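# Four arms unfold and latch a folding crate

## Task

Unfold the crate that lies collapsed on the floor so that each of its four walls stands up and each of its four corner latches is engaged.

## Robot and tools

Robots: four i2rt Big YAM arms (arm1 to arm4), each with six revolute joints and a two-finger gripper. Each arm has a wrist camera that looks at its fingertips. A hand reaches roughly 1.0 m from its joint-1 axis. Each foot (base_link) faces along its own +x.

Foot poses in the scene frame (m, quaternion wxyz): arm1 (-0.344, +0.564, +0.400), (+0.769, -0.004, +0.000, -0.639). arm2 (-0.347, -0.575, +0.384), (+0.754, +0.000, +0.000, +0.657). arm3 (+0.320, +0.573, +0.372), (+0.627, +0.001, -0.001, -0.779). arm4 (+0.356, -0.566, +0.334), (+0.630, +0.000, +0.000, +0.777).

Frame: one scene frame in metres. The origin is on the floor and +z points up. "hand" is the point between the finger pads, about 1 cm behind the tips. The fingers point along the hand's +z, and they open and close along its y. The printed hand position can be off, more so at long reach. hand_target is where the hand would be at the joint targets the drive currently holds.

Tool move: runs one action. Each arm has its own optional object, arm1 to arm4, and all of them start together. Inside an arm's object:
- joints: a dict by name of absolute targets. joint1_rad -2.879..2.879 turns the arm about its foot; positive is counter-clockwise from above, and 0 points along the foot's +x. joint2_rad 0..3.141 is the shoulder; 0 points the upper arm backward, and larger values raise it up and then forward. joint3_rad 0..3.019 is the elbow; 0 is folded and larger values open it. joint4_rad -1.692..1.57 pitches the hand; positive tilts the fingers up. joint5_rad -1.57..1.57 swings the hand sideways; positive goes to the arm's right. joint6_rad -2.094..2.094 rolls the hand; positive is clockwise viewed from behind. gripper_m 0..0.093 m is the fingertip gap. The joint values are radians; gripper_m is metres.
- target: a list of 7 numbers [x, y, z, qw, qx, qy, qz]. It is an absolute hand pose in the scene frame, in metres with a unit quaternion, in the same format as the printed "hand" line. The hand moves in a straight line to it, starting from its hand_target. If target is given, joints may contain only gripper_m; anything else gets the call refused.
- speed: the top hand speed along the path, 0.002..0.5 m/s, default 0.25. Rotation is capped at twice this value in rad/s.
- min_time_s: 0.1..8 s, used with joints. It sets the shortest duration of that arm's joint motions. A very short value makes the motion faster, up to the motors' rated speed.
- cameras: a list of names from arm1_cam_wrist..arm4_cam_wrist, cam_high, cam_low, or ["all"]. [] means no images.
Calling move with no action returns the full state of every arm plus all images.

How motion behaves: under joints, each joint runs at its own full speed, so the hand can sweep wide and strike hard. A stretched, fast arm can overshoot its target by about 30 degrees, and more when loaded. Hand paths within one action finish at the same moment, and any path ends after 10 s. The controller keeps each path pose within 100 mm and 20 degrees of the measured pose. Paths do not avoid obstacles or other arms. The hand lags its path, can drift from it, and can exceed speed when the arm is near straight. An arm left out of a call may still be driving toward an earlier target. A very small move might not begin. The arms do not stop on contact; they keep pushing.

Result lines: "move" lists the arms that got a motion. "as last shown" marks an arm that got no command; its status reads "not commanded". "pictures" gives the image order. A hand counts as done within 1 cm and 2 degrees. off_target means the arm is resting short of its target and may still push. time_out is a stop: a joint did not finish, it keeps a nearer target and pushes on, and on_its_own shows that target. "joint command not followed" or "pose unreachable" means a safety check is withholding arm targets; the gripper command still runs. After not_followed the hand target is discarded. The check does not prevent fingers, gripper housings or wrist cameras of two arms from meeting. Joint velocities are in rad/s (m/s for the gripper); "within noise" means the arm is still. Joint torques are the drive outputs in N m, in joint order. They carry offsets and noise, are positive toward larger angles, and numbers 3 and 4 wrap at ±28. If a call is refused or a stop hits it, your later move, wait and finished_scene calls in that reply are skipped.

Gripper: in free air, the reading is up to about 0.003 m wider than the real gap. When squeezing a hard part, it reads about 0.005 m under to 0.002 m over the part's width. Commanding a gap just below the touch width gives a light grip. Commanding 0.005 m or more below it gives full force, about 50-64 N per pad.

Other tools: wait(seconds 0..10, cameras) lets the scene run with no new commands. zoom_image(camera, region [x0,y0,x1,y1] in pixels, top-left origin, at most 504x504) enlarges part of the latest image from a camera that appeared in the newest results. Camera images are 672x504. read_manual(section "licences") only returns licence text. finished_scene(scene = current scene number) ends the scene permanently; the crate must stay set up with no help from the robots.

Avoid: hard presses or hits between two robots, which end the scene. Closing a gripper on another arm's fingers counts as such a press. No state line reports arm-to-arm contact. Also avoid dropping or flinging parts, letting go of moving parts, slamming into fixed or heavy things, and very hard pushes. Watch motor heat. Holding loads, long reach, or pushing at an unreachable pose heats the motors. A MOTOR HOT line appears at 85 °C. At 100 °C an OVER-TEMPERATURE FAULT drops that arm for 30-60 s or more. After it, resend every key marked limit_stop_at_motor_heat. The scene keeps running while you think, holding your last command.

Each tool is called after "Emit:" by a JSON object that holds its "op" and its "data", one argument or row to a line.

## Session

Emit:
{"op": "move", "data": {
  "cameras": ["cam_high", "cam_low"]
}}

Emit:
{"op": "zoom_image", "data": {
  "camera": "cam_high",
  "region": [220, 200, 450, 430]
}}

Scene clock: 0.00 s.
Joint torques (N m): no reading
Motor temperatures (°C): arm1=[26 28 27 23 26 23 24] | arm2=[23 24 24 24 27 26 24] | arm3=[26 24 27 23 26 23 27] | arm4=[24 26 26 29 26 25 26]
Heat: arm1: hottest joint2_rad 28 °C; arm2: hottest joint5_rad 27 °C; arm3: hottest joint3_rad 27 °C; arm4: hottest joint4_rad 29 °C.
Joint velocities: within noise
arm1.joint_positions: joint1_rad=+0.789 joint2_rad=+0.609 joint3_rad=+1.408 joint4_rad=-1.451 joint5_rad=+0.217 joint6_rad=-0.687 gripper_m=+0.09396
arm1.joint_status: not commanded
arm1.hand: x=-0.1884 y=+0.4177 z=+0.9285 quat_wxyz=(-0.292, -0.006, -0.892, +0.344) (m; scene frame)
arm1.hand_target: x=-0.1903 y=+0.4191 z=+0.9382 quat_wxyz=(-0.301, -0.007, -0.887, +0.350) (m; scene frame)
arm1.hand_status: not commanded
arm2.joint_positions: joint1_rad=-0.187 joint2_rad=+0.597 joint3_rad=+1.311 joint4_rad=-1.291 joint5_rad=+0.241 joint6_rad=-0.242 gripper_m=+0.09396
arm2.joint_status: not commanded
arm2.hand: x=-0.2311 y=-0.3617 z=+0.9012 quat_wxyz=(-0.466, +0.549, -0.680, -0.135) (m; scene frame)
arm2.hand_target: x=-0.2316 y=-0.3634 z=+0.9148 quat_wxyz=(-0.477, +0.543, -0.676, -0.142) (m; scene frame)
arm2.hand_status: not commanded
arm3.joint_positions: joint1_rad=+0.868 joint2_rad=+0.636 joint3_rad=+1.401 joint4_rad=-1.459 joint5_rad=+0.267 joint6_rad=-0.463 gripper_m=+0.09396
arm3.joint_status: not commanded
arm3.hand: x=+0.4150 y=+0.3713 z=+0.8920 quat_wxyz=(-0.249, -0.258, -0.861, +0.361) (m; scene frame)
arm3.hand_target: x=+0.4139 y=+0.3728 z=+0.9010 quat_wxyz=(-0.257, -0.258, -0.856, +0.367) (m; scene frame)
arm3.hand_status: not commanded
arm4.joint_positions: joint1_rad=-0.127 joint2_rad=+0.607 joint3_rad=+1.357 joint4_rad=-1.287 joint5_rad=+0.183 joint6_rad=-0.762 gripper_m=+0.09396
arm4.joint_status: not commanded
arm4.hand: x=+0.3687 y=-0.3251 z=+0.8718 quat_wxyz=(-0.479, +0.793, -0.351, -0.140) (m; scene frame)
arm4.hand_target: x=+0.3689 y=-0.3277 z=+0.8812 quat_wxyz=(-0.487, +0.788, -0.349, -0.145) (m; scene frame)
arm4.hand_status: not commanded
pictures: cam_high, cam_low

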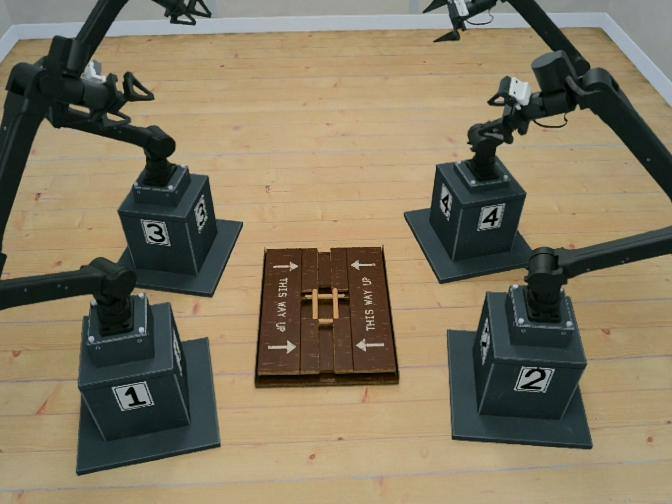

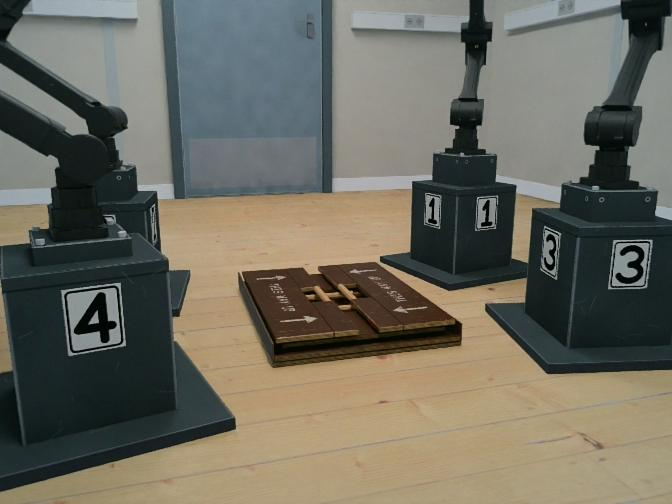

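Scaled by 2.191 from the camera's image (finer frame: 960x720).

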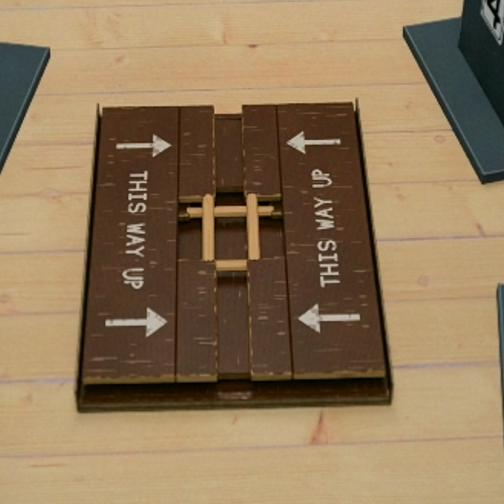

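Emit:
{"op": "move", "data": {
  "arm1": {"target": [-0.003, 0.030, 0.165, 0, 0.0436, 0.9990, 0], "speed": 0.45, "joints": {"gripper_m": 0.053}},
  "arm4": {"target": [-0.03, -0.22, 0.34, 0, 0.9990, -0.0436, 0], "speed": 0.45, "joints": {"gripper_m": 0.053}},
  "arm2": {"target": [-0.25, -0.2, 0.48, 0, 0.7133, -0.7009, 0], "speed": 0.4, "joints": {"gripper_m": 0.055}},
  "arm3": {"target": [0.22, 0.22, 0.48, 0, 0.7071, 0.7071, 0], "speed": 0.4, "joints": {"gripper_m": 0.055}},
  "cameras": ["arm1_cam_wrist", "arm4_cam_wrist", "cam_high"]
}}

Scene clock: 17.37 s.
Joint torques (N m): arm1=[-1.03 -26.58 7.57 -0.03 0.2 -0.08] | arm2=[0.73 -12.92 9.07 0.54 -0.14 -0.12] | arm3=[-1.26 -9.11 8.64 0.69 0.22 0.12] | arm4=[2.02 -16.15 11.12 -0.62 -0.2 -0.11]
Motor temperatures (°C): arm1=[26 28 28 23 26 23 24] | arm2=[23 24 25 25 27 26 24] | arm3=[26 24 28 24 26 23 27] | arm4=[24 26 27 29 26 25 26]
Heat: arm1: hottest joint2_rad 28 °C; arm2: hottest joint5_rad 27 °C; arm3: hottest joint3_rad 28 °C; arm4: hottest joint4_rad 29 °C.
move: arm1 off_target; arm2 off_target; arm3 off_target; arm4 off_target
Joint velocities: within noise
arm1.joint_positions: joint1_rad=+0.399 joint2_rad=+2.539 joint3_rad=+1.680 joint4_rad=-0.750 joint5_rad=-0.010 joint6_rad=-0.898 gripper_m=+0.05307
arm1.joint_status: all done
arm1.hand: x=-0.0070 y=+0.0530 z=+0.1530 quat_wxyz=(+0.010, -0.044, -0.999, -0.016)
arm1.hand_target: x=-0.0026 y=+0.0364 z=+0.1624 quat_wxyz=(+0.003, -0.043, -0.999, -0.004)
arm1.hand_status: off_target (0.026 m and 2.1 deg from the pose sent, 0.876 m and 53.8 deg at the start)
arm2.joint_positions: joint1_rad=-0.120 joint2_rad=+1.469 joint3_rad=+0.949 joint4_rad=-1.124 joint5_rad=+0.005 joint6_rad=-0.254 gripper_m=+0.05513
arm2.joint_status: all done
arm2.hand: x=-0.2531 y=-0.2231 z=+0.4614 quat_wxyz=(+0.030, +0.706, -0.707, +0.021)
arm2.hand_target: x=-0.2517 y=-0.2017 z=+0.4796 quat_wxyz=(+0.002, +0.713, -0.701, +0.003)
arm2.hand_status: off_target (0.030 m and 4.3 deg from the pose sent, 0.452 m and 59.4 deg at the start)
arm3.joint_positions: joint1_rad=-0.054 joint2_rad=+1.389 joint3_rad=+0.932 joint4_rad=-1.161 joint5_rad=-0.001 joint6_rad=-0.269 gripper_m=+0.05513
arm3.joint_status: all done
arm3.hand: x=+0.2265 y=+0.2349 z=+0.4703 quat_wxyz=(+0.010, -0.707, -0.707, -0.022)
arm3.hand_target: x=+0.2187 y=+0.2221 z=+0.4788 quat_wxyz=(+0.003, -0.714, -0.700, -0.006)
arm3.hand_status: off_target (0.019 m and 2.8 deg from the pose sent, 0.480 m and 75.4 deg at the start)
arm4.joint_positions: joint1_rad=+0.625 joint2_rad=+1.877 joint3_rad=+1.233 joint4_rad=-0.962 joint5_rad=+0.009 joint6_rad=-0.614 gripper_m=+0.05307
arm4.joint_status: all done
arm4.hand: x=-0.0106 y=-0.2299 z=+0.3286 quat_wxyz=(+0.007, +0.998, -0.062, +0.016)
arm4.hand_target: x=-0.0243 y=-0.2215 z=+0.3381 quat_wxyz=(+0.000, +0.999, -0.051, +0.006)
arm4.hand_status: off_target (0.025 m and 2.9 deg from the pose sent, 0.673 m and 72.3 deg at the start)

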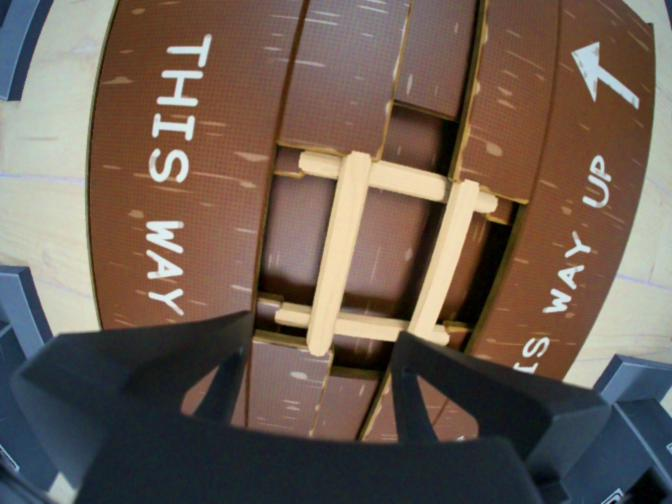

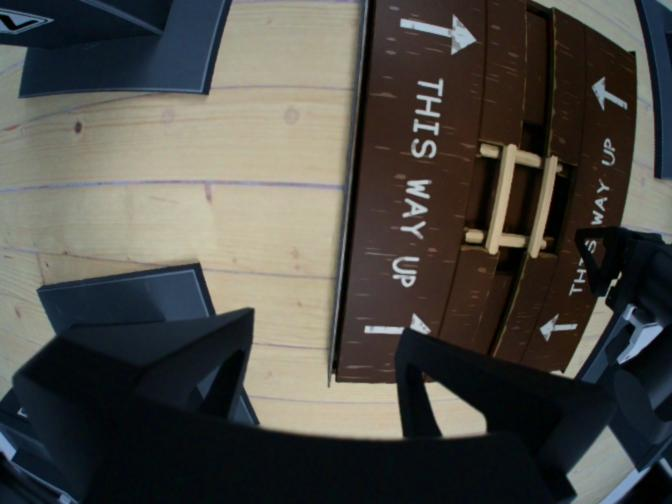

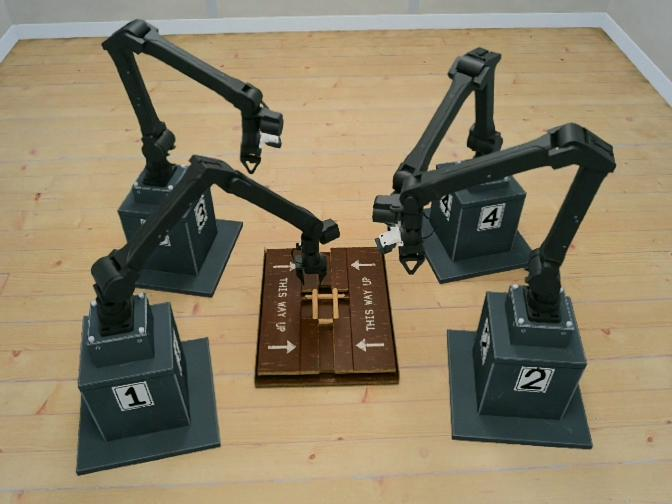

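Emit:
{"op": "move", "data": {
  "arm1": {"target": [-0.004, 0.029, 0.048, 0, 0.0436, 0.9990, 0], "speed": 0.18},
  "cameras": ["arm1_cam_wrist"]
}}

Scene clock: 22.67 s.
Joint torques (N m): arm1=[-1.49 -26.11 7.04 0.59 0.13 0.01] | arm2=[0.79 -12.92 9.07 0.55 -0.14 -0.13] | arm3=[-0.97 -9.35 8.44 0.59 0.15 0.17] | arm4=[2.14 -16.03 11.12 -0.62 -0.2 -0.1]
Motor temperatures (°C): arm1=[26 28 29 23 26 23 24] | arm2=[23 24 26 25 27 26 24] | arm3=[26 24 29 24 26 23 27] | arm4=[24 26 28 29 26 25 26]
Heat: arm1: hottest joint3_rad 29 °C; arm2: hottest joint5_rad 27 °C; arm3: hottest joint3_rad 29 °C; arm4: hottest joint4_rad 29 °C.
move: arm1 off_target
Joint velocities: within noise
arm1.joint_positions: joint1_rad=+0.393 joint2_rad=+2.781 joint3_rad=+1.838 joint4_rad=-0.661 joint5_rad=-0.010 joint6_rad=-0.905 gripper_m=+0.05307
arm1.joint_status: not commanded
arm1.hand: x=-0.0087 y=+0.0472 z=+0.0442 quat_wxyz=(+0.009, -0.044, -0.999, -0.014)
arm1.hand_target: x=-0.0048 y=+0.0302 z=+0.0484 quat_wxyz=(+0.000, -0.043, -0.999, +0.000)
arm1.hand_status: off_target (0.019 m and 1.9 deg from the pose sent, 0.108 m and 2.1 deg at the start)
arm2, arm3: as last shown
arm2.joint_positions: joint1_rad=-0.120 joint2_rad=+1.469 joint3_rad=+0.949 joint4_rad=-1.124 joint5_rad=+0.005 joint6_rad=-0.256 gripper_m=+0.05513
arm2.hand: x=-0.2531 y=-0.2231 z=+0.4614 quat_wxyz=(+0.030, +0.707, -0.707, +0.021)
arm4.joint_positions: joint1_rad=+0.620 joint2_rad=+1.877 joint3_rad=+1.233 joint4_rad=-0.962 joint5_rad=+0.009 joint6_rad=-0.614 gripper_m=+0.05307
arm4.joint_status: not commanded
arm4.hand: x=-0.0091 y=-0.2282 z=+0.3286 quat_wxyz=(+0.007, +0.998, -0.064, +0.016)
arm4.hand_target: x=-0.0227 y=-0.2198 z=+0.3381 quat_wxyz=(+0.000, +0.999, -0.053, +0.006)
arm4.hand_status: not commanded

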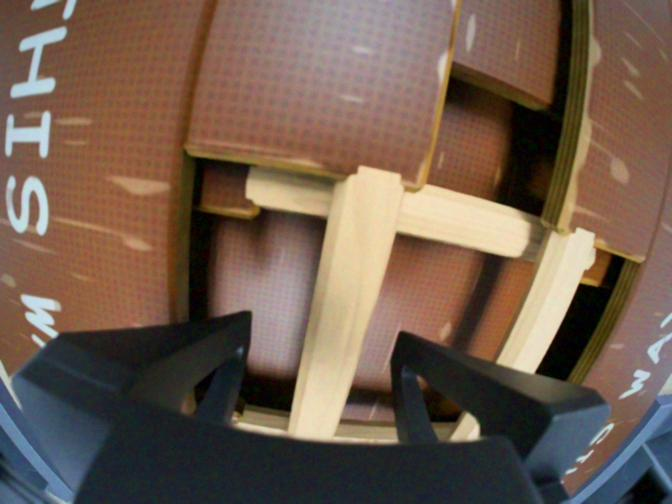

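Emit:
{"op": "move", "data": {
  "arm1": {"target": [-0.004, 0.029, 0.043, 0, 0.0436, 0.9990, 0], "speed": 0.1, "joints": {"gripper_m": 0.006}}
}}

Emit:
{"op": "move", "data": {
  "arm1": {"target": [-0.003, 0.049, 0.122, -0.0091, 0.0426, 0.9771, -0.2077], "speed": 0.22}
}}

Emit:
{"op": "move", "data": {
  "arm1": {"target": [0.003, 0.107, 0.192, -0.0177, 0.0398, 0.9126, -0.4063], "speed": 0.25}
}}

Emit:
{"op": "move", "data": {
  "arm1": {"target": [0.008, 0.169, 0.228, -0.0250, 0.0357, 0.8184, -0.5730], "speed": 0.25},
  "arm4": {"target": [-0.030, -0.003, 0.12, 0, 0.9990, -0.0436, 0], "speed": 0.35},
  "cameras": ["arm1_cam_wrist", "arm4_cam_wrist", "cam_low"]
}}

Scene clock: 30.77 s.
Joint torques (N m): arm1=[-0.79 -25.29 7.86 0.73 0.12 -0.09] | arm2=[0.73 -12.92 9.06 0.57 -0.14 -0.13] | arm3=[-1.08 -8.88 8.53 0.61 0.23 0.11] | arm4=[2.14 -16.03 11.12 -0.62 -0.2 -0.1]
Motor temperatures (°C): arm1=[26 29 29 23 26 23 24] | arm2=[23 25 26 25 27 26 24] | arm3=[26 24 29 24 26 23 27] | arm4=[24 26 29 29 26 25 26]
Heat: arm1: hottest joint2_rad 29 °C; arm2: hottest joint5_rad 27 °C; arm3: hottest joint3_rad 29 °C; arm4: hottest joint3_rad 29 °C.
move: arm1 off_target
Joint velocities: within noise
arm1.joint_positions: joint1_rad=+0.392 joint2_rad=+2.783 joint3_rad=+1.841 joint4_rad=-0.658 joint5_rad=-0.008 joint6_rad=-0.895 gripper_m=+0.01758
arm1.joint_status: gripper_m off_target (ended at +0.01761, target +0.00600)
arm1.hand: x=-0.0088 y=+0.0451 z=+0.0440 quat_wxyz=(+0.008, -0.050, -0.999, -0.011)
arm1.hand_target: x=-0.0047 y=+0.0298 z=+0.0428 quat_wxyz=(+0.000, -0.046, -0.999, -0.001)
arm1.hand_status: off_target (0.017 m and 1.7 deg from the pose sent, 0.019 m and 1.9 deg at the start)
arm2, arm3, arm4: as last shown
pictures: none

Scene clock: 32.37 s.
Joint torques (N m): arm1=[0.5 -25.99 3.48 1.66 0.84 -0.02] | arm2=[0.73 -12.92 9.06 0.55 -0.14 -0.13] | arm3=[-1.61 -8.64 8.75 0.66 0.22 0.12] | arm4=[2.14 -16.03 11.12 -0.61 -0.21 -0.1]
Motor temperatures (°C): arm1=[26 29 29 23 26 23 24] | arm2=[23 25 26 25 27 26 24] | arm3=[26 24 29 24 26 23 27] | arm4=[24 26 29 29 26 25 26]
Heat: arm1: hottest joint2_rad 29 °C; arm2: hottest joint5_rad 27 °C; arm3: hottest joint3_rad 29 °C; arm4: hottest joint3_rad 29 °C.
move: arm1 off_target
Joint velocities: within noise
arm1.joint_positions: joint1_rad=+0.471 joint2_rad=+2.551 joint3_rad=+1.431 joint4_rad=-0.163 joint5_rad=+0.254 joint6_rad=-0.848 gripper_m=+0.01758
arm1.joint_status: not commanded
arm1.hand: x=-0.0090 y=+0.0528 z=+0.1095 quat_wxyz=(+0.009, -0.050, -0.980, +0.192)
arm1.hand_target: x=-0.0016 y=+0.0490 z=+0.1213 quat_wxyz=(+0.006, -0.042, -0.978, +0.206)
arm1.hand_status: off_target (0.014 m and 2.0 deg from the pose sent, 0.078 m and 25.3 deg at the start)
arm2, arm3, arm4: as last shown
pictures: none

Scene clock: 33.83 s.
Joint torques (N m): arm1=[1.03 -23.24 1.81 1.89 0.97 -0.03] | arm2=[0.79 -12.86 9.07 0.57 -0.14 -0.13] | arm3=[-1.49 -9.29 8.51 0.7 0.19 0.16] | arm4=[2.14 -16.09 11.11 -0.59 -0.21 -0.1]
Motor temperatures (°C): arm1=[26 29 29 23 26 23 25] | arm2=[23 25 27 25 27 26 24] | arm3=[26 24 29 24 26 23 27] | arm4=[24 26 29 29 26 25 26]
Heat: arm1: hottest joint2_rad 29 °C; arm2: hottest joint3_rad 27 °C; arm3: hottest joint3_rad 29 °C; arm4: hottest joint3_rad 29 °C.
move: arm1 off_target
Joint velocities: within noise
arm1.joint_positions: joint1_rad=+0.614 joint2_rad=+2.413 joint3_rad=+1.100 joint4_rad=+0.327 joint5_rad=+0.611 joint6_rad=-0.832 gripper_m=+0.01758
arm1.joint_status: not commanded
arm1.hand: x=-0.0096 y=+0.0962 z=+0.1825 quat_wxyz=(+0.019, -0.058, -0.914, +0.400)
arm1.hand_target: x=-0.0028 y=+0.1017 z=+0.1919 quat_wxyz=(+0.020, -0.044, -0.912, +0.407)
arm1.hand_status: off_target (0.019 m and 2.2 deg from the pose sent, 0.099 m and 25.8 deg at the start)
arm2, arm3, arm4: as last shown
pictures: none

Scene clock: 35.70 s.
Joint torques (N m): arm1=[2.32 -20.37 1.28 2.52 0.48 -0.25] | arm2=[0.73 -12.86 9.06 0.55 -0.14 -0.13] | arm3=[-0.85 -9.17 8.51 0.59 0.2 0.15] | arm4=[1.61 -22.71 10.74 -0.57 -0.23 -0.1]
Motor temperatures (°C): arm1=[26 30 29 23 26 23 25] | arm2=[23 25 27 25 27 26 24] | arm3=[26 24 29 24 26 23 27] | arm4=[24 27 29 29 26 25 26]
Heat: arm1: hottest joint2_rad 30 °C; arm2: hottest joint3_rad 27 °C; arm3: hottest joint3_rad 29 °C; arm4: hottest joint3_rad 29 °C.
move: arm1 off_target; arm4 off_target
Joint velocities: within noise
arm1.joint_positions: joint1_rad=+0.786 joint2_rad=+2.462 joint3_rad=+0.940 joint4_rad=+0.831 joint5_rad=+0.982 joint6_rad=-0.935 gripper_m=+0.01758
arm1.joint_status: not commanded
arm1.hand: x=-0.0069 y=+0.1559 z=+0.2256 quat_wxyz=(+0.028, -0.064, -0.818, +0.570)
arm1.hand_target: x=+0.0085 y=+0.1666 z=+0.2291 quat_wxyz=(+0.025, -0.035, -0.818, +0.574)
arm1.hand_status: off_target (0.020 m and 3.2 deg from the pose sent, 0.088 m and 22.8 deg at the start)
arm2, arm3: as last shown
arm4.joint_positions: joint1_rad=+0.399 joint2_rad=+2.575 joint3_rad=+1.888 joint4_rad=-0.894 joint5_rad=-0.001 joint6_rad=-0.866 gripper_m=+0.05307
arm4.joint_status: not commanded
arm4.hand: x=-0.0264 y=-0.0153 z=+0.1209 quat_wxyz=(+0.004, +0.999, -0.049, +0.002)
arm4.hand_target: x=-0.0325 y=-0.0087 z=+0.1184 quat_wxyz=(+0.002, +0.999, -0.040, -0.001)
arm4.hand_status: off_target (0.013 m and 0.9 deg from the pose sent, 0.308 m and 3.1 deg at the start)

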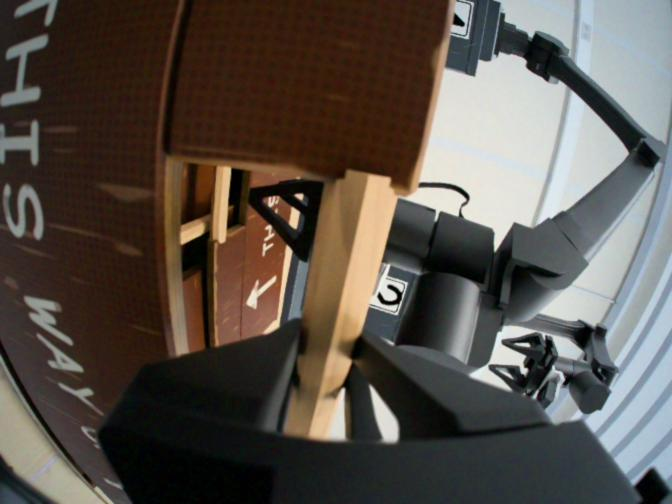

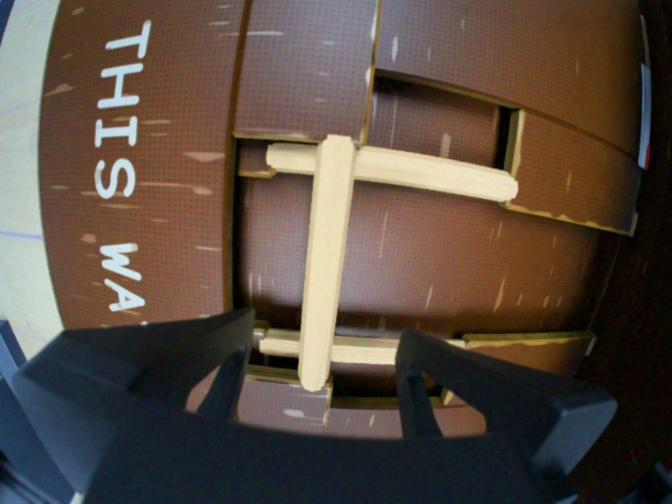

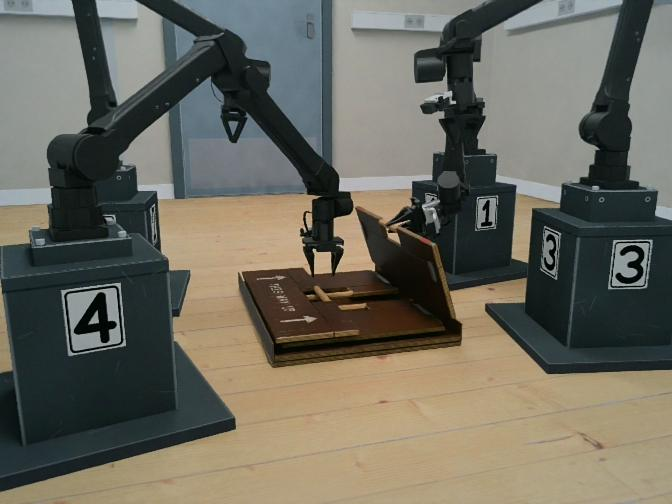

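Emit:
{"op": "move", "data": {
  "arm1": {"target": [0.013, 0.236, 0.245, -0.0297, 0.0319, 0.7307, -0.6813], "speed": 0.2},
  "arm4": {"target": [-0.032, -0.001, 0.041, 0, 0.9990, -0.0436, 0], "speed": 0.2},
  "cameras": ["arm4_cam_wrist"]
}}

Scene clock: 41.07 s.
Joint torques (N m): arm1=[4.54 -19.49 -0.28 3.19 0.32 -0.44] | arm2=[0.79 -12.92 9.06 0.55 -0.14 -0.13] | arm3=[-1.32 -9.47 8.61 0.53 0.22 0.13] | arm4=[1.38 -22.89 10.25 0.09 -0.1 -0.08]
Motor temperatures (°C): arm1=[26 30 29 23 26 23 25] | arm2=[23 25 27 25 27 26 24] | arm3=[26 25 29 23 26 23 27] | arm4=[24 27 29 29 26 25 26]
Heat: arm1: hottest joint2_rad 30 °C; arm2: hottest joint3_rad 27 °C; arm3: hottest joint3_rad 29 °C; arm4: hottest joint3_rad 29 °C.
move: arm1 off_target; arm4 off_target
Joint velocities: within noise
arm1.joint_positions: joint1_rad=+0.933 joint2_rad=+2.637 joint3_rad=+0.934 joint4_rad=+1.439 joint5_rad=+1.252 joint6_rad=-1.271 gripper_m=+0.01753
arm1.joint_status: not commanded
arm1.hand: x=-0.0040 y=+0.2132 z=+0.2417 quat_wxyz=(+0.035, -0.069, -0.730, +0.679)
arm1.hand_target: x=+0.0172 y=+0.2326 z=+0.2466 quat_wxyz=(+0.026, -0.035, -0.729, +0.683)
arm1.hand_status: off_target (0.029 m and 4.3 deg from the pose sent, 0.085 m and 16.6 deg at the start)
arm2, arm3: as last shown
arm4.joint_positions: joint1_rad=+0.392 joint2_rad=+2.739 joint3_rad=+1.998 joint4_rad=-0.850 joint5_rad=-0.001 joint6_rad=-0.866 gripper_m=+0.05307
arm4.joint_status: not commanded
arm4.hand: x=-0.0241 y=-0.0096 z=+0.0453 quat_wxyz=(+0.008, +0.999, -0.053, +0.005)
arm4.hand_target: x=-0.0270 y=+0.0008 z=+0.0406 quat_wxyz=(+0.000, +0.999, -0.048, +0.000)
arm4.hand_status: off_target (0.012 m and 1.5 deg from the pose sent, 0.081 m and 0.9 deg at the start)

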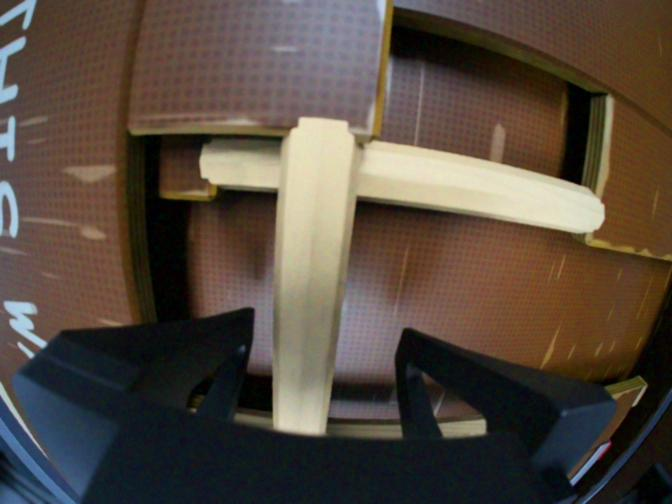

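Emit:
{"op": "move", "data": {
  "arm4": {"target": [-0.032, -0.007, 0.041, 0, 0.9990, -0.0436, 0], "speed": 0.1, "joints": {"gripper_m": 0.006}}
}}

Emit:
{"op": "move", "data": {
  "arm4": {"target": [-0.029, -0.025, 0.120, -0.2077, 0.9771, -0.0426, 0.0091], "speed": 0.22}
}}

Emit:
{"op": "move", "data": {
  "arm4": {"target": [-0.033, -0.077, 0.186, -0.4063, 0.9126, -0.0398, 0.0177], "speed": 0.25}
}}

Emit:
{"op": "move", "data": {
  "arm4": {"target": [-0.039, -0.136, 0.221, -0.5730, 0.8184, -0.0357, 0.0250], "speed": 0.25},
  "arm2": {"target": [-0.072, 0.018, 0.13, 0, 0.7133, -0.7009, 0], "speed": 0.35},
  "cameras": ["arm2_cam_wrist", "arm4_cam_wrist", "cam_high"]
}}

Scene clock: 46.57 s.
Joint torques (N m): arm1=[4.89 -19.08 -0.31 3.11 0.35 -0.33] | arm2=[0.73 -12.92 9.05 0.57 -0.14 -0.13] | arm3=[-1.03 -9.11 8.59 0.57 0.19 0.12] | arm4=[2.32 -23.77 8.35 1.24 -0.03 0.34]
Motor temperatures (°C): arm1=[26 30 29 24 26 24 25] | arm2=[23 25 27 25 27 26 24] | arm3=[26 25 30 23 26 23 27] | arm4=[24 28 29 29 26 25 26]
Heat: arm1: hottest joint2_rad 30 °C; arm2: hottest joint3_rad 27 °C; arm3: hottest joint3_rad 30 °C; arm4: hottest joint3_rad 29 °C.
move: arm4 off_target
Joint velocities: within noise
arm1, arm2, arm3: as last shown
arm4.joint_positions: joint1_rad=+0.396 joint2_rad=+2.739 joint3_rad=+1.998 joint4_rad=-0.867 joint5_rad=-0.012 joint6_rad=-0.910 gripper_m=+0.01657
arm4.joint_status: gripper_m off_target (ended at +0.01660, target +0.00600)
arm4.hand: x=-0.0258 y=-0.0159 z=+0.0455 quat_wxyz=(+0.018, +0.999, -0.028, +0.006)
arm4.hand_target: x=-0.0353 y=-0.0100 z=+0.0413 quat_wxyz=(+0.003, +0.999, -0.036, -0.003)
arm4.hand_status: off_target (0.012 m and 2.8 deg from the pose sent, 0.009 m and 1.5 deg at the start)
pictures: none

Scene clock: 48.20 s.
Joint torques (N m): arm1=[4.25 -19.14 -0.27 3.26 0.36 -0.36] | arm2=[0.73 -12.92 9.06 0.57 -0.14 -0.13] | arm3=[-1.38 -9.17 8.5 0.58 0.17 0.14] | arm4=[2.43 -23.41 5.57 0.84 0.85 0.53]
Motor temperatures (°C): arm1=[26 30 29 24 26 24 25] | arm2=[23 25 27 25 27 26 24] | arm3=[26 25 30 23 26 23 27] | arm4=[24 28 29 29 26 25 26]
Heat: arm1: hottest joint2_rad 30 °C; arm2: hottest joint3_rad 27 °C; arm3: hottest joint3_rad 30 °C; arm4: hottest joint3_rad 29 °C.
move: arm4 done
Joint velocities: within noise
arm1: as last shown
arm2.joint_positions: joint1_rad=-0.120 joint2_rad=+1.469 joint3_rad=+0.949 joint4_rad=-1.124 joint5_rad=+0.005 joint6_rad=-0.256 gripper_m=+0.05513
arm2.joint_status: not commanded
arm2.hand: x=-0.2531 y=-0.2231 z=+0.4614 quat_wxyz=(+0.030, +0.707, -0.707, +0.021)
arm2.hand_target: x=-0.2517 y=-0.2017 z=+0.4796 quat_wxyz=(+0.002, +0.713, -0.701, +0.003)
arm2.hand_status: not commanded
arm3.joint_positions: joint1_rad=-0.054 joint2_rad=+1.389 joint3_rad=+0.932 joint4_rad=-1.161 joint5_rad=-0.001 joint6_rad=-0.269 gripper_m=+0.05513
arm3.joint_status: not commanded
arm3.hand: x=+0.2265 y=+0.2349 z=+0.4703 quat_wxyz=(+0.010, -0.707, -0.707, -0.022)
arm3.hand_target: x=+0.2187 y=+0.2221 z=+0.4788 quat_wxyz=(+0.003, -0.714, -0.700, -0.006)
arm3.hand_status: not commanded
arm4.joint_positions: joint1_rad=+0.473 joint2_rad=+2.469 joint3_rad=+1.552 joint4_rad=-0.356 joint5_rad=+0.269 joint6_rad=-0.874 gripper_m=+0.01656
arm4.joint_status: not commanded
arm4.hand: x=-0.0255 y=-0.0211 z=+0.1136 quat_wxyz=(-0.198, +0.980, -0.028, +0.009)
arm4.hand_target: x=-0.0270 y=-0.0221 z=+0.1201 quat_wxyz=(-0.208, +0.977, -0.044, +0.010)
arm4.hand_status: done (0.008 m and 2.0 deg from the pose sent, 0.075 m and 26.1 deg at the start)
pictures: none

Scene clock: 49.70 s.
Joint torques (N m): arm1=[4.78 -19.66 -0.31 2.96 0.33 -0.36] | arm2=[0.79 -12.92 9.06 0.57 -0.14 -0.13] | arm3=[-1.38 -9.17 8.54 0.55 0.19 0.11] | arm4=[3.49 -19.72 4.48 1.48 0.56 0.37]
Motor temperatures (°C): arm1=[26 30 29 24 26 24 25] | arm2=[23 25 28 25 27 26 24] | arm3=[26 25 30 23 26 23 27] | arm4=[24 28 29 29 26 25 26]
Heat: arm1: hottest joint2_rad 30 °C; arm2: hottest joint3_rad 28 °C; arm3: hottest joint3_rad 30 °C; arm4: hottest joint3_rad 29 °C.
move: arm4 off_target
Joint velocities: within noise
arm1, arm2, arm3: as last shown
arm4.joint_positions: joint1_rad=+0.605 joint2_rad=+2.299 joint3_rad=+1.214 joint4_rad=+0.104 joint5_rad=+0.628 joint6_rad=-0.869 gripper_m=+0.01656
arm4.joint_status: not commanded
arm4.hand: x=-0.0257 y=-0.0634 z=+0.1865 quat_wxyz=(-0.404, +0.914, -0.040, +0.024)
arm4.hand_target: x=-0.0321 y=-0.0747 z=+0.1857 quat_wxyz=(-0.407, +0.912, -0.039, +0.020)
arm4.hand_status: off_target (0.015 m and 0.8 deg from the pose sent, 0.092 m and 25.2 deg at the start)
pictures: none

Scene clock: 51.93 s.
Joint torques (N m): arm1=[4.48 -19.6 -0.27 3.07 0.33 -0.35] | arm2=[-0.62 -25.7 7.25 -0.13 -0.17 -0.13] | arm3=[-1.38 -9.47 8.65 0.66 0.2 0.14] | arm4=[4.07 -16.15 4.37 2.29 0.33 0.08]
Motor temperatures (°C): arm1=[26 30 29 24 26 24 25] | arm2=[23 25 27 25 27 26 24] | arm3=[26 25 30 23 26 23 27] | arm4=[24 28 29 29 26 25 27]
Heat: arm1: hottest joint2_rad 30 °C; arm2: hottest joint3_rad 27 °C; arm3: hottest joint3_rad 30 °C; arm4: hottest joint3_rad 29 °C.
move: arm2 off_target; arm4 off_target
Joint velocities: within noise
arm1, arm3: as last shown
arm2.joint_positions: joint1_rad=-0.296 joint2_rad=+2.618 joint3_rad=+1.785 joint4_rad=-0.771 joint5_rad=-0.001 joint6_rad=-0.438 gripper_m=+0.05513
arm2.joint_status: not commanded
arm2.hand: x=-0.0811 y=-0.0008 z=+0.1152 quat_wxyz=(+0.015, +0.709, -0.705, +0.005)
arm2.hand_target: x=-0.0715 y=+0.0142 z=+0.1283 quat_wxyz=(+0.002, +0.711, -0.704, -0.001)
arm2.hand_status: off_target (0.026 m and 2.0 deg from the pose sent, 0.448 m and 4.3 deg at the start)
arm4.joint_positions: joint1_rad=+0.754 joint2_rad=+2.305 joint3_rad=+1.017 joint4_rad=+0.630 joint5_rad=+0.976 joint6_rad=-0.999 gripper_m=+0.01654
arm4.joint_status: not commanded
arm4.hand: x=-0.0273 y=-0.1224 z=+0.2289 quat_wxyz=(-0.572, +0.818, -0.049, +0.033)
arm4.hand_target: x=-0.0392 y=-0.1348 z=+0.2219 quat_wxyz=(-0.574, +0.818, -0.035, +0.027)
arm4.hand_status: off_target (0.020 m and 1.8 deg from the pose sent, 0.081 m and 22.2 deg at the start)

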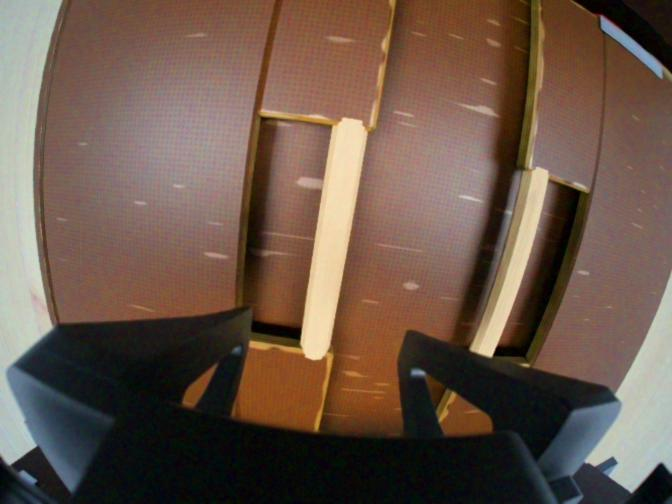

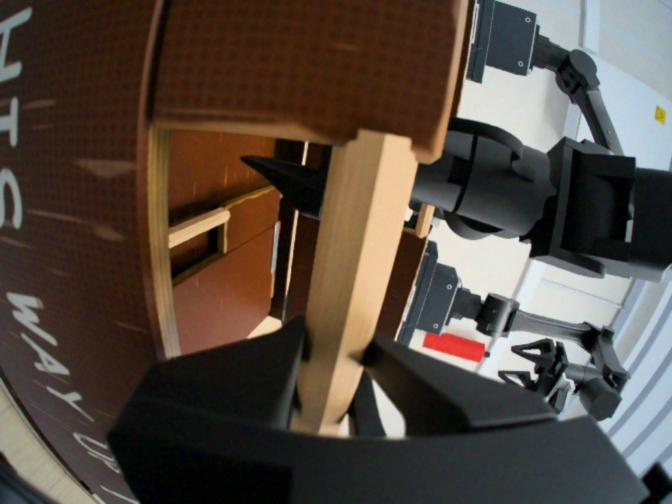

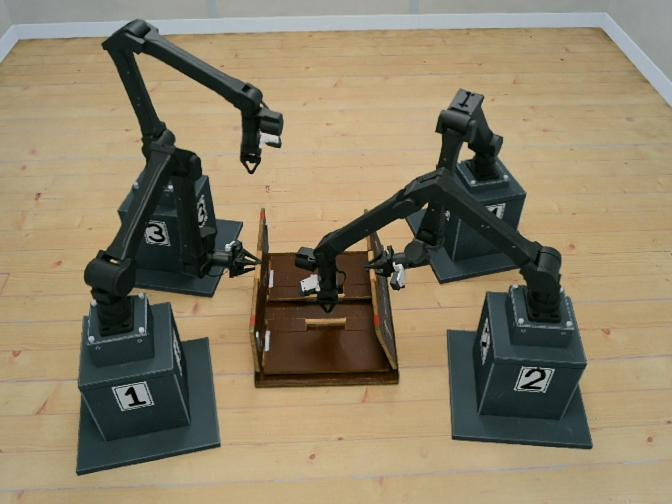

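Emit:
{"op": "move", "data": {
  "arm2": {"target": [-0.067, 0.030, 0.042, 0, 0.7133, -0.7009, 0], "speed": 0.18},
  "arm4": {"target": [-0.046, -0.200, 0.240, -0.6813, 0.7307, -0.0319, 0.0297], "speed": 0.2},
  "cameras": ["arm2_cam_wrist"]
}}

Scene clock: 55.53 s.
Joint torques (N m): arm1=[4.31 -19.6 -0.21 2.99 0.32 -0.38] | arm2=[-0.09 -25.82 7.15 0.39 -0.02 -0.13] | arm3=[-1.55 -8.64 8.59 0.66 0.19 0.14] | arm4=[4.84 -15.91 3.12 2.5 -0.24 -0.18]
Motor temperatures (°C): arm1=[26 30 29 24 26 24 25] | arm2=[23 26 27 24 27 26 24] | arm3=[26 25 30 23 26 23 27] | arm4=[24 28 29 29 26 25 27]
Heat: arm1: hottest joint2_rad 30 °C; arm2: hottest joint3_rad 27 °C; arm3: hottest joint3_rad 30 °C; arm4: hottest joint3_rad 29 °C.
move: arm2 off_target; arm4 off_target
Joint velocities: within noise
arm1, arm3: as last shown
arm2.joint_positions: joint1_rad=-0.293 joint2_rad=+2.828 joint3_rad=+1.980 joint4_rad=-0.763 joint5_rad=-0.001 joint6_rad=-0.441 gripper_m=+0.05513
arm2.joint_status: not commanded
arm2.hand: x=-0.0773 y=+0.0118 z=+0.0330 quat_wxyz=(+0.019, +0.711, -0.703, +0.007)
arm2.hand_target: x=-0.0693 y=+0.0298 z=+0.0426 quat_wxyz=(+0.000, +0.714, -0.700, +0.000)
arm2.hand_status: off_target (0.023 m and 2.3 deg from the pose sent, 0.081 m and 2.0 deg at the start)
arm4.joint_positions: joint1_rad=+0.889 joint2_rad=+2.453 joint3_rad=+0.960 joint4_rad=+1.281 joint5_rad=+1.234 joint6_rad=-1.349 gripper_m=+0.01647
arm4.joint_status: not commanded
arm4.hand: x=-0.0276 y=-0.1842 z=+0.2442 quat_wxyz=(-0.681, +0.729, -0.060, +0.042)
arm4.hand_target: x=-0.0450 y=-0.1987 z=+0.2416 quat_wxyz=(-0.683, +0.729, -0.037, +0.031)
arm4.hand_status: off_target (0.025 m and 3.6 deg from the pose sent, 0.081 m and 16.1 deg at the start)

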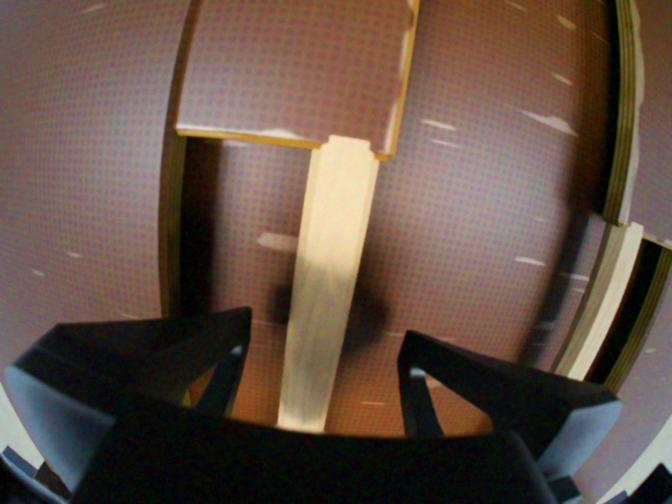

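Emit:
{"op": "move", "data": {
  "arm2": {"joints": {"gripper_m": 0.006}},
  "arm4": {"target": [-0.047, -0.209, 0.241, -0.6813, 0.7307, -0.0319, 0.0297], "speed": 0.1}
}}

Emit:
{"op": "move", "data": {
  "arm2": {"target": [-0.097, 0.023, 0.123, -0.1483, 0.6977, -0.6855, 0.1457], "speed": 0.2}
}}

Emit:
{"op": "move", "data": {
  "arm2": {"target": [-0.142, 0.020, 0.203, -0.2901, 0.6516, -0.6403, 0.2851], "speed": 0.22}
}}

Emit:
{"op": "move", "data": {
  "arm2": {"target": [-0.197, 0.019, 0.240, -0.3989, 0.5913, -0.5810, 0.3919], "speed": 0.22},
  "arm3": {"target": [0.012, -0.012, 0.12, 0, 0.7071, 0.7071, 0], "speed": 0.35},
  "cameras": ["arm2_cam_wrist", "arm3_cam_wrist", "cam_high"]
}}

Scene clock: 61.50 s.
Joint torques (N m): arm1=[4.48 -19.78 -0.28 2.99 0.35 -0.41] | arm2=[-0.26 -25.82 7.15 0.55 0.22 -0.11] | arm3=[-1.61 -8.76 8.47 0.72 0.2 0.12] | arm4=[6.18 -16.38 1.96 2.03 -0.01 -0.05]
Motor temperatures (°C): arm1=[26 30 28 24 26 24 25] | arm2=[23 27 27 24 27 26 24] | arm3=[26 25 30 23 26 23 27] | arm4=[24 28 28 29 26 25 27]
Heat: arm1: hottest joint2_rad 30 °C; arm2: hottest joint2_rad 27 °C; arm3: hottest joint3_rad 30 °C; arm4: hottest joint4_rad 29 °C.
move: arm2 off_target; arm4 off_target
Joint velocities: within noise
arm1, arm3: as last shown
arm2.joint_positions: joint1_rad=-0.290 joint2_rad=+2.828 joint3_rad=+1.980 joint4_rad=-0.768 joint5_rad=-0.015 joint6_rad=-0.452 gripper_m=+0.01683
arm2.joint_status: gripper_m off_target (ended at +0.01686, target +0.00600)
arm2.hand: x=-0.0818 y=+0.0126 z=+0.0331 quat_wxyz=(+0.023, +0.716, -0.698, +0.001)
arm2.hand_target: x=-0.0710 y=+0.0304 z=+0.0426 quat_wxyz=(+0.002, +0.718, -0.696, -0.004)
arm2.hand_status: not commanded
arm4.joint_positions: joint1_rad=+0.889 joint2_rad=+2.453 joint3_rad=+0.960 joint4_rad=+1.281 joint5_rad=+1.234 joint6_rad=-1.349 gripper_m=+0.01647
arm4.joint_status: not commanded
arm4.hand: x=-0.0276 y=-0.1842 z=+0.2442 quat_wxyz=(-0.681, +0.729, -0.060, +0.042)
arm4.hand_target: x=-0.0462 y=-0.2082 z=+0.2410 quat_wxyz=(-0.681, +0.731, -0.031, +0.029)
arm4.hand_status: off_target (0.032 m and 3.6 deg from the pose sent, 0.032 m and 3.6 deg at the start)
pictures: none

Scene clock: 63.23 s.
Joint torques (N m): arm1=[4.54 -19.37 -0.34 3.06 0.32 -0.41] | arm2=[0.79 -26.81 4.1 0.62 1.05 0.17] | arm3=[-1.32 -9.17 8.47 0.76 0.21 0.16] | arm4=[6.24 -16.38 1.98 2.02 -0.01 -0.05]
Motor temperatures (°C): arm1=[26 30 28 24 26 24 25] | arm2=[23 27 27 24 27 26 25] | arm3=[26 25 30 23 26 23 27] | arm4=[24 29 28 29 26 25 27]
Heat: arm1: hottest joint2_rad 30 °C; arm2: hottest joint2_rad 27 °C; arm3: hottest joint3_rad 30 °C; arm4: hottest joint2_rad 29 °C.
move: arm2 off_target
Joint velocities: within noise
arm1, arm3, arm4: as last shown
arm2.joint_positions: joint1_rad=-0.169 joint2_rad=+2.619 joint3_rad=+1.687 joint4_rad=-0.533 joint5_rad=+0.379 joint6_rad=-0.353 gripper_m=+0.01683
arm2.joint_status: not commanded
arm2.hand: x=-0.0934 y=+0.0123 z=+0.1040 quat_wxyz=(-0.130, +0.703, -0.684, +0.146)
arm2.hand_target: x=-0.0935 y=+0.0224 z=+0.1219 quat_wxyz=(-0.148, +0.697, -0.686, +0.147)
arm2.hand_status: off_target (0.022 m and 2.2 deg from the pose sent, 0.092 m and 25.9 deg at the start)
pictures: none

Scene clock: 64.77 s.
Joint torques (N m): arm1=[4.78 -19.31 -0.24 3.03 0.34 -0.37] | arm2=[0.85 -26.11 4.11 0.23 0.98 0.16] | arm3=[-1.32 -8.88 8.54 0.65 0.2 0.11] | arm4=[6.24 -16.38 1.96 2.03 -0.01 -0.05]
Motor temperatures (°C): arm1=[26 30 28 24 26 24 25] | arm2=[23 27 27 24 27 26 25] | arm3=[26 25 30 23 26 23 27] | arm4=[24 29 28 29 26 25 27]
Heat: arm1: hottest joint2_rad 30 °C; arm2: hottest joint2_rad 27 °C; arm3: hottest joint3_rad 30 °C; arm4: hottest joint2_rad 29 °C.
move: arm2 off_target
Joint velocities: within noise
arm1.joint_positions: joint1_rad=+0.933 joint2_rad=+2.637 joint3_rad=+0.934 joint4_rad=+1.439 joint5_rad=+1.252 joint6_rad=-1.271 gripper_m=+0.01753
arm1.joint_status: not commanded
arm1.hand: x=-0.0040 y=+0.2132 z=+0.2417 quat_wxyz=(+0.035, -0.069, -0.730, +0.679)
arm1.hand_target: x=+0.0172 y=+0.2326 z=+0.2466 quat_wxyz=(+0.026, -0.035, -0.729, +0.683)
arm1.hand_status: not commanded
arm2.joint_positions: joint1_rad=+0.006 joint2_rad=+2.502 joint3_rad=+1.539 joint4_rad=-0.476 joint5_rad=+0.818 joint6_rad=-0.225 gripper_m=+0.01683
arm2.joint_status: not commanded
arm2.hand: x=-0.1409 y=+0.0128 z=+0.1814 quat_wxyz=(-0.276, +0.660, -0.635, +0.292)
arm2.hand_target: x=-0.1444 y=+0.0217 z=+0.2019 quat_wxyz=(-0.291, +0.653, -0.637, +0.287)
arm2.hand_status: off_target (0.023 m and 2.1 deg from the pose sent, 0.111 m and 25.5 deg at the start)
arm3, arm4: as last shown
pictures: none

Scene clock: 67.07 s.
Joint torques (N m): arm1=[4.66 -19.49 -0.28 2.97 0.31 -0.41] | arm2=[-0.5 -23.77 5.48 -0.43 1.89 0.37] | arm3=[-0.91 -19.08 7.77 -0.21 0.03 -0.03] | arm4=[6.24 -16.38 1.96 2.02 -0.01 -0.05]
Motor temperatures (°C): arm1=[26 30 28 24 26 24 25] | arm2=[23 27 27 24 27 26 25] | arm3=[26 25 30 23 26 23 27] | arm4=[24 29 28 29 26 25 27]
Heat: arm1: hottest joint2_rad 30 °C; arm2: hottest joint2_rad 27 °C; arm3: hottest joint3_rad 30 °C; arm4: hottest joint2_rad 29 °C.
move: arm2 off_target; arm3 off_target
Joint velocities: within noise
arm1, arm4: as last shown
arm2.joint_positions: joint1_rad=+0.161 joint2_rad=+2.509 joint3_rad=+1.547 joint4_rad=-0.610 joint5_rad=+1.159 joint6_rad=-0.026 gripper_m=+0.01683
arm2.joint_status: not commanded
arm2.hand: x=-0.2011 y=+0.0145 z=+0.2272 quat_wxyz=(-0.387, +0.606, -0.576, +0.388)
arm2.hand_target: x=-0.1962 y=+0.0209 z=+0.2406 quat_wxyz=(-0.402, +0.590, -0.582, +0.390)
arm2.hand_status: off_target (0.014 m and 2.3 deg from the pose sent, 0.081 m and 20.7 deg at the start)
arm3.joint_positions: joint1_rad=-0.262 joint2_rad=+2.593 joint3_rad=+1.811 joint4_rad=-0.793 joint5_rad=+0.000 joint6_rad=-0.477 gripper_m=+0.05513
arm3.joint_status: not commanded
arm3.hand: x=+0.0216 y=-0.0038 z=+0.1234 quat_wxyz=(+0.000, -0.707, -0.707, -0.003)
arm3.hand_target: x=+0.0139 y=-0.0080 z=+0.1176 quat_wxyz=(-0.001, -0.707, -0.707, -0.002)
arm3.hand_status: off_target (0.013 m and 0.3 deg from the pose sent, 0.479 m and 2.8 deg at the start)

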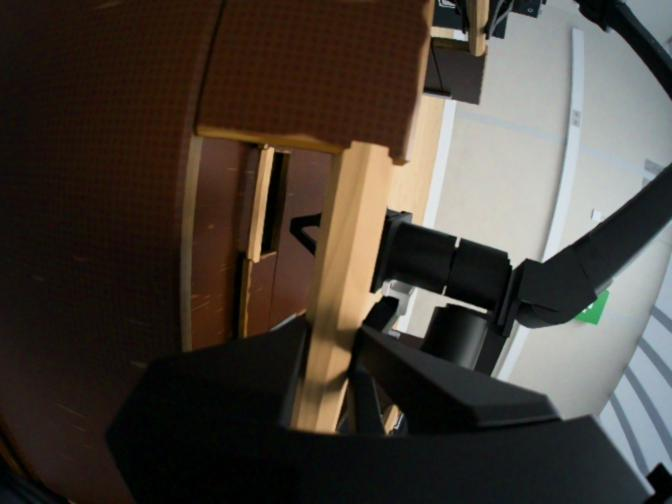

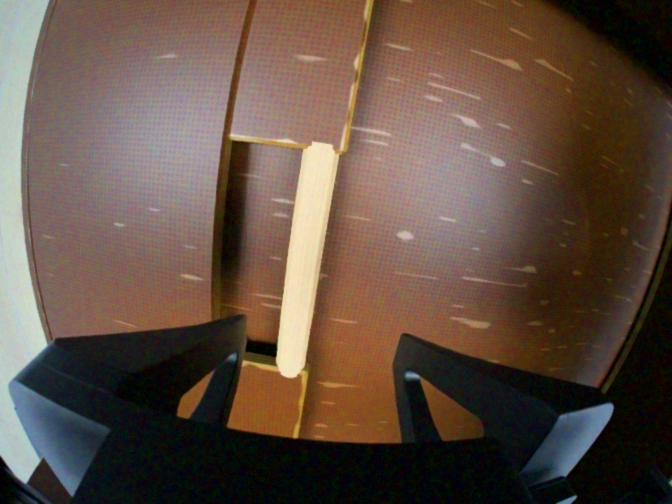

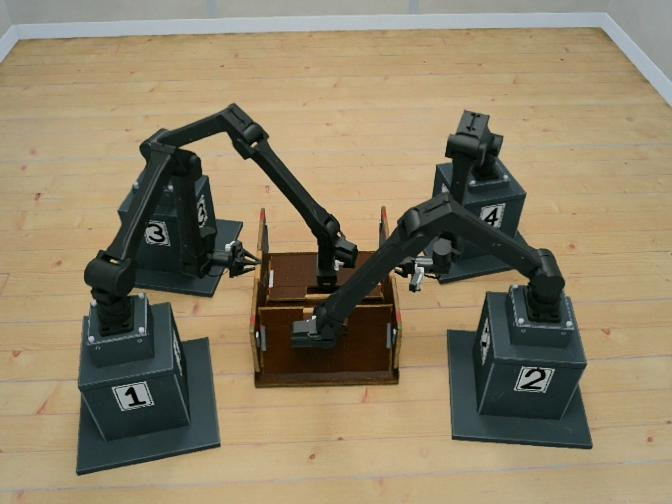

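Emit:
{"op": "move", "data": {
  "arm2": {"target": [-0.255, 0.020, 0.249, -0.4726, 0.5343, -0.5250, 0.4644], "speed": 0.2},
  "arm3": {"target": [0.022, -0.011, 0.024, 0, 0.7071, 0.7071, 0], "speed": 0.18},
  "cameras": ["arm3_cam_wrist", "cam_high"]
}}

Scene clock: 72.13 s.
Joint torques (N m): arm1=[4.54 -19.43 -0.2 3.07 0.35 -0.42] | arm2=[0.15 -24.29 4.86 -1.48 0.55 0.55] | arm3=[-0.26 -18.73 7.23 0.57 0.13 0.1] | arm4=[6.24 -16.38 1.98 2.02 -0.01 -0.06]
Motor temperatures (°C): arm1=[26 30 28 24 26 24 25] | arm2=[23 28 27 24 28 26 25] | arm3=[26 25 30 23 26 23 27] | arm4=[24 29 28 29 26 25 27]
Heat: arm1: hottest joint2_rad 30 °C; arm2: hottest joint2_rad 28 °C; arm3: hottest joint3_rad 30 °C; arm4: hottest joint2_rad 29 °C.
move: arm2 done; arm3 off_target
Joint velocities: within noise
arm1, arm4: as last shown
arm2.joint_positions: joint1_rad=+0.270 joint2_rad=+2.713 joint3_rad=+1.855 joint4_rad=-1.447 joint5_rad=+1.398 joint6_rad=+0.714 gripper_m=+0.01683
arm2.joint_status: not commanded
arm2.hand: x=-0.2527 y=+0.0175 z=+0.2447 quat_wxyz=(-0.465, +0.542, -0.519, +0.470)
arm2.hand_target: x=-0.2545 y=+0.0200 z=+0.2491 quat_wxyz=(-0.472, +0.535, -0.526, +0.463)
arm2.hand_status: done (0.005 m and 1.6 deg from the pose sent, 0.058 m and 16.6 deg at the start)
arm3.joint_positions: joint1_rad=-0.261 joint2_rad=+2.779 joint3_rad=+1.931 joint4_rad=-0.728 joint5_rad=+0.002 joint6_rad=-0.477 gripper_m=+0.05511
arm3.joint_status: not commanded
arm3.hand: x=+0.0221 y=-0.0048 z=+0.0375 quat_wxyz=(+0.001, -0.707, -0.707, -0.003)
arm3.hand_target: x=+0.0233 y=-0.0106 z=+0.0251 quat_wxyz=(+0.000, -0.707, -0.708, +0.001)
arm3.hand_status: off_target (0.015 m and 0.4 deg from the pose sent, 0.100 m and 0.3 deg at the start)

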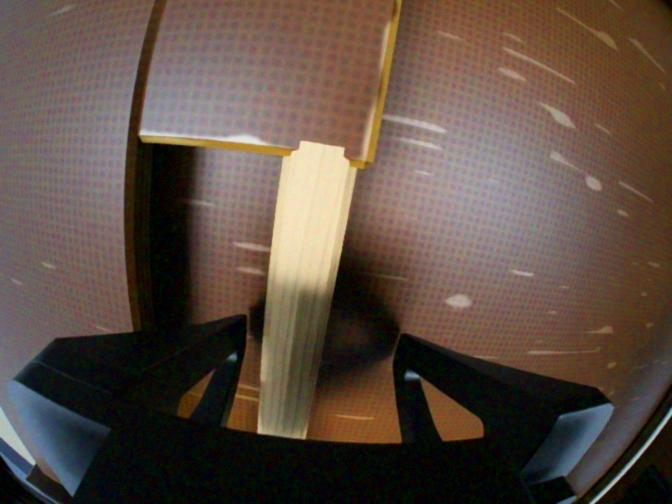

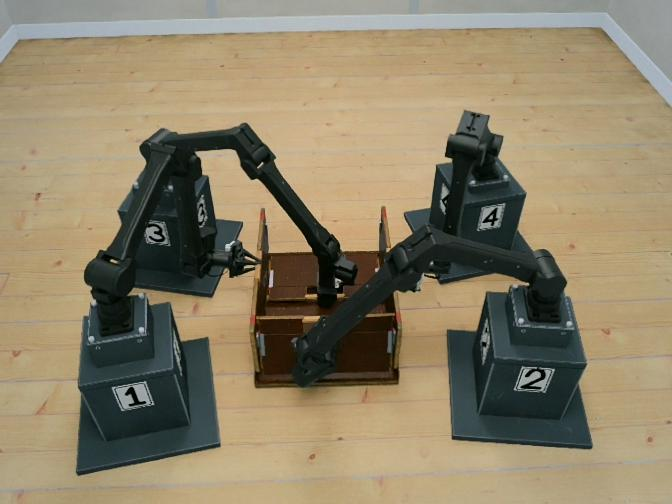

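Emit:
{"op": "move", "data": {
  "arm3": {"target": [0.034, -0.011, 0.018, 0, 0.7071, 0.7071, 0], "speed": 0.1},
  "arm2": {"target": [-0.290, 0.022, 0.248, -0.4726, 0.5343, -0.5250, 0.4644], "speed": 0.1}
}}

Emit:
{"op": "move", "data": {
  "arm3": {"joints": {"gripper_m": 0.006}},
  "cameras": ["arm3_cam_wrist"]
}}

Scene clock: 75.10 s.
Joint torques (N m): arm1=[4.89 -19.37 -0.31 3.1 0.36 -0.37] | arm2=[2.9 -24.29 5.26 -1.69 -0.28 0.55] | arm3=[0.67 -18.08 6.11 0.83 0.12 0.13] | arm4=[6.18 -16.38 1.96 2.03 -0.01 -0.05]
Motor temperatures (°C): arm1=[26 30 28 24 26 24 25] | arm2=[23 28 27 25 28 26 25] | arm3=[26 25 30 23 26 23 27] | arm4=[24 29 28 29 26 25 27]
Heat: arm1: hottest joint2_rad 30 °C; arm2: hottest joint2_rad 28 °C; arm3: hottest joint3_rad 30 °C; arm4: hottest joint2_rad 29 °C.
move: arm2 off_target; arm3 off_target
Joint velocities: within noise
arm1, arm4: as last shown
arm2.joint_positions: joint1_rad=+0.287 joint2_rad=+2.765 joint3_rad=+1.941 joint4_rad=-1.667 joint5_rad=+1.383 joint6_rad=+0.898 gripper_m=+0.01683
arm2.joint_status: not commanded
arm2.hand: x=-0.2630 y=+0.0180 z=+0.2464 quat_wxyz=(-0.464, +0.535, -0.519, +0.478)
arm2.hand_target: x=-0.2836 y=+0.0219 z=+0.2490 quat_wxyz=(-0.473, +0.534, -0.525, +0.464)
arm2.hand_status: off_target (0.027 m and 2.0 deg from the pose sent, 0.038 m and 1.6 deg at the start)
arm3.joint_positions: joint1_rad=-0.251 joint2_rad=+2.779 joint3_rad=+1.931 joint4_rad=-0.715 joint5_rad=+0.002 joint6_rad=-0.474 gripper_m=+0.05511
arm3.joint_status: not commanded
arm3.hand: x=+0.0259 y=-0.0106 z=+0.0376 quat_wxyz=(-0.001, -0.705, -0.710, +0.003)
arm3.hand_target: x=+0.0354 y=-0.0108 z=+0.0187 quat_wxyz=(+0.000, -0.703, -0.711, +0.001)
arm3.hand_status: off_target (0.021 m and 0.6 deg from the pose sent, 0.024 m and 0.4 deg at the start)
pictures: none

Scene clock: 75.80 s.
Joint torques (N m): arm1=[4.6 -20.07 -0.1 2.99 0.33 -0.37] | arm2=[2.9 -24.23 5.44 -1.61 -0.28 0.54] | arm3=[-0.03 -18.78 6.3 1.16 0.23 0.03] | arm4=[6.24 -16.38 1.98 2.03 -0.01 -0.06]
Motor temperatures (°C): arm1=[26 30 28 24 26 24 25] | arm2=[23 28 27 25 28 26 25] | arm3=[26 25 30 23 26 23 27] | arm4=[24 29 28 29 26 25 27]
Heat: arm1: hottest joint2_rad 30 °C; arm2: hottest joint2_rad 28 °C; arm3: hottest joint3_rad 30 °C; arm4: hottest joint2_rad 29 °C.
move: arm3 off_target
Joint velocities: within noise
arm1, arm4: as last shown
arm2.joint_positions: joint1_rad=+0.287 joint2_rad=+2.766 joint3_rad=+1.941 joint4_rad=-1.668 joint5_rad=+1.383 joint6_rad=+0.898 gripper_m=+0.01683
arm2.joint_status: not commanded
arm2.hand: x=-0.2629 y=+0.0174 z=+0.2457 quat_wxyz=(-0.463, +0.536, -0.519, +0.479)
arm2.hand_target: x=-0.2835 y=+0.0214 z=+0.2482 quat_wxyz=(-0.473, +0.534, -0.524, +0.465)
arm2.hand_status: not commanded
arm3.joint_positions: joint1_rad=-0.244 joint2_rad=+2.780 joint3_rad=+1.931 joint4_rad=-0.722 joint5_rad=-0.009 joint6_rad=-0.456 gripper_m=+0.01685
arm3.joint_status: gripper_m off_target (ended at +0.01688, target +0.00600)
arm3.hand: x=+0.0333 y=-0.0114 z=+0.0366 quat_wxyz=(-0.005, -0.708, -0.706, -0.003)
arm3.hand_target: x=+0.0369 y=-0.0111 z=+0.0183 quat_wxyz=(-0.003, -0.706, -0.708, -0.001)
arm3.hand_status: not commanded

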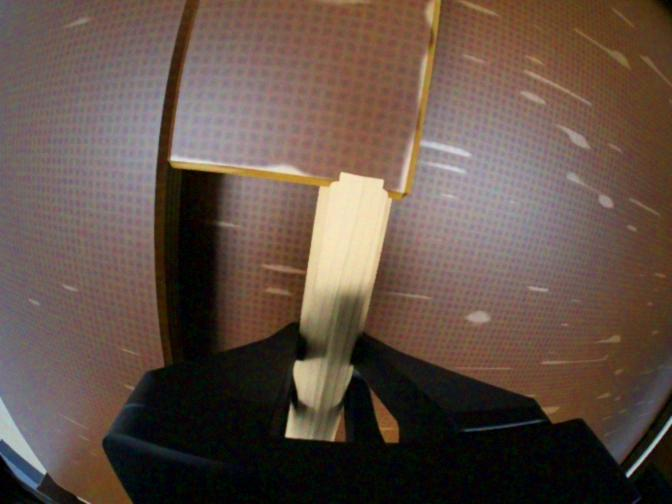

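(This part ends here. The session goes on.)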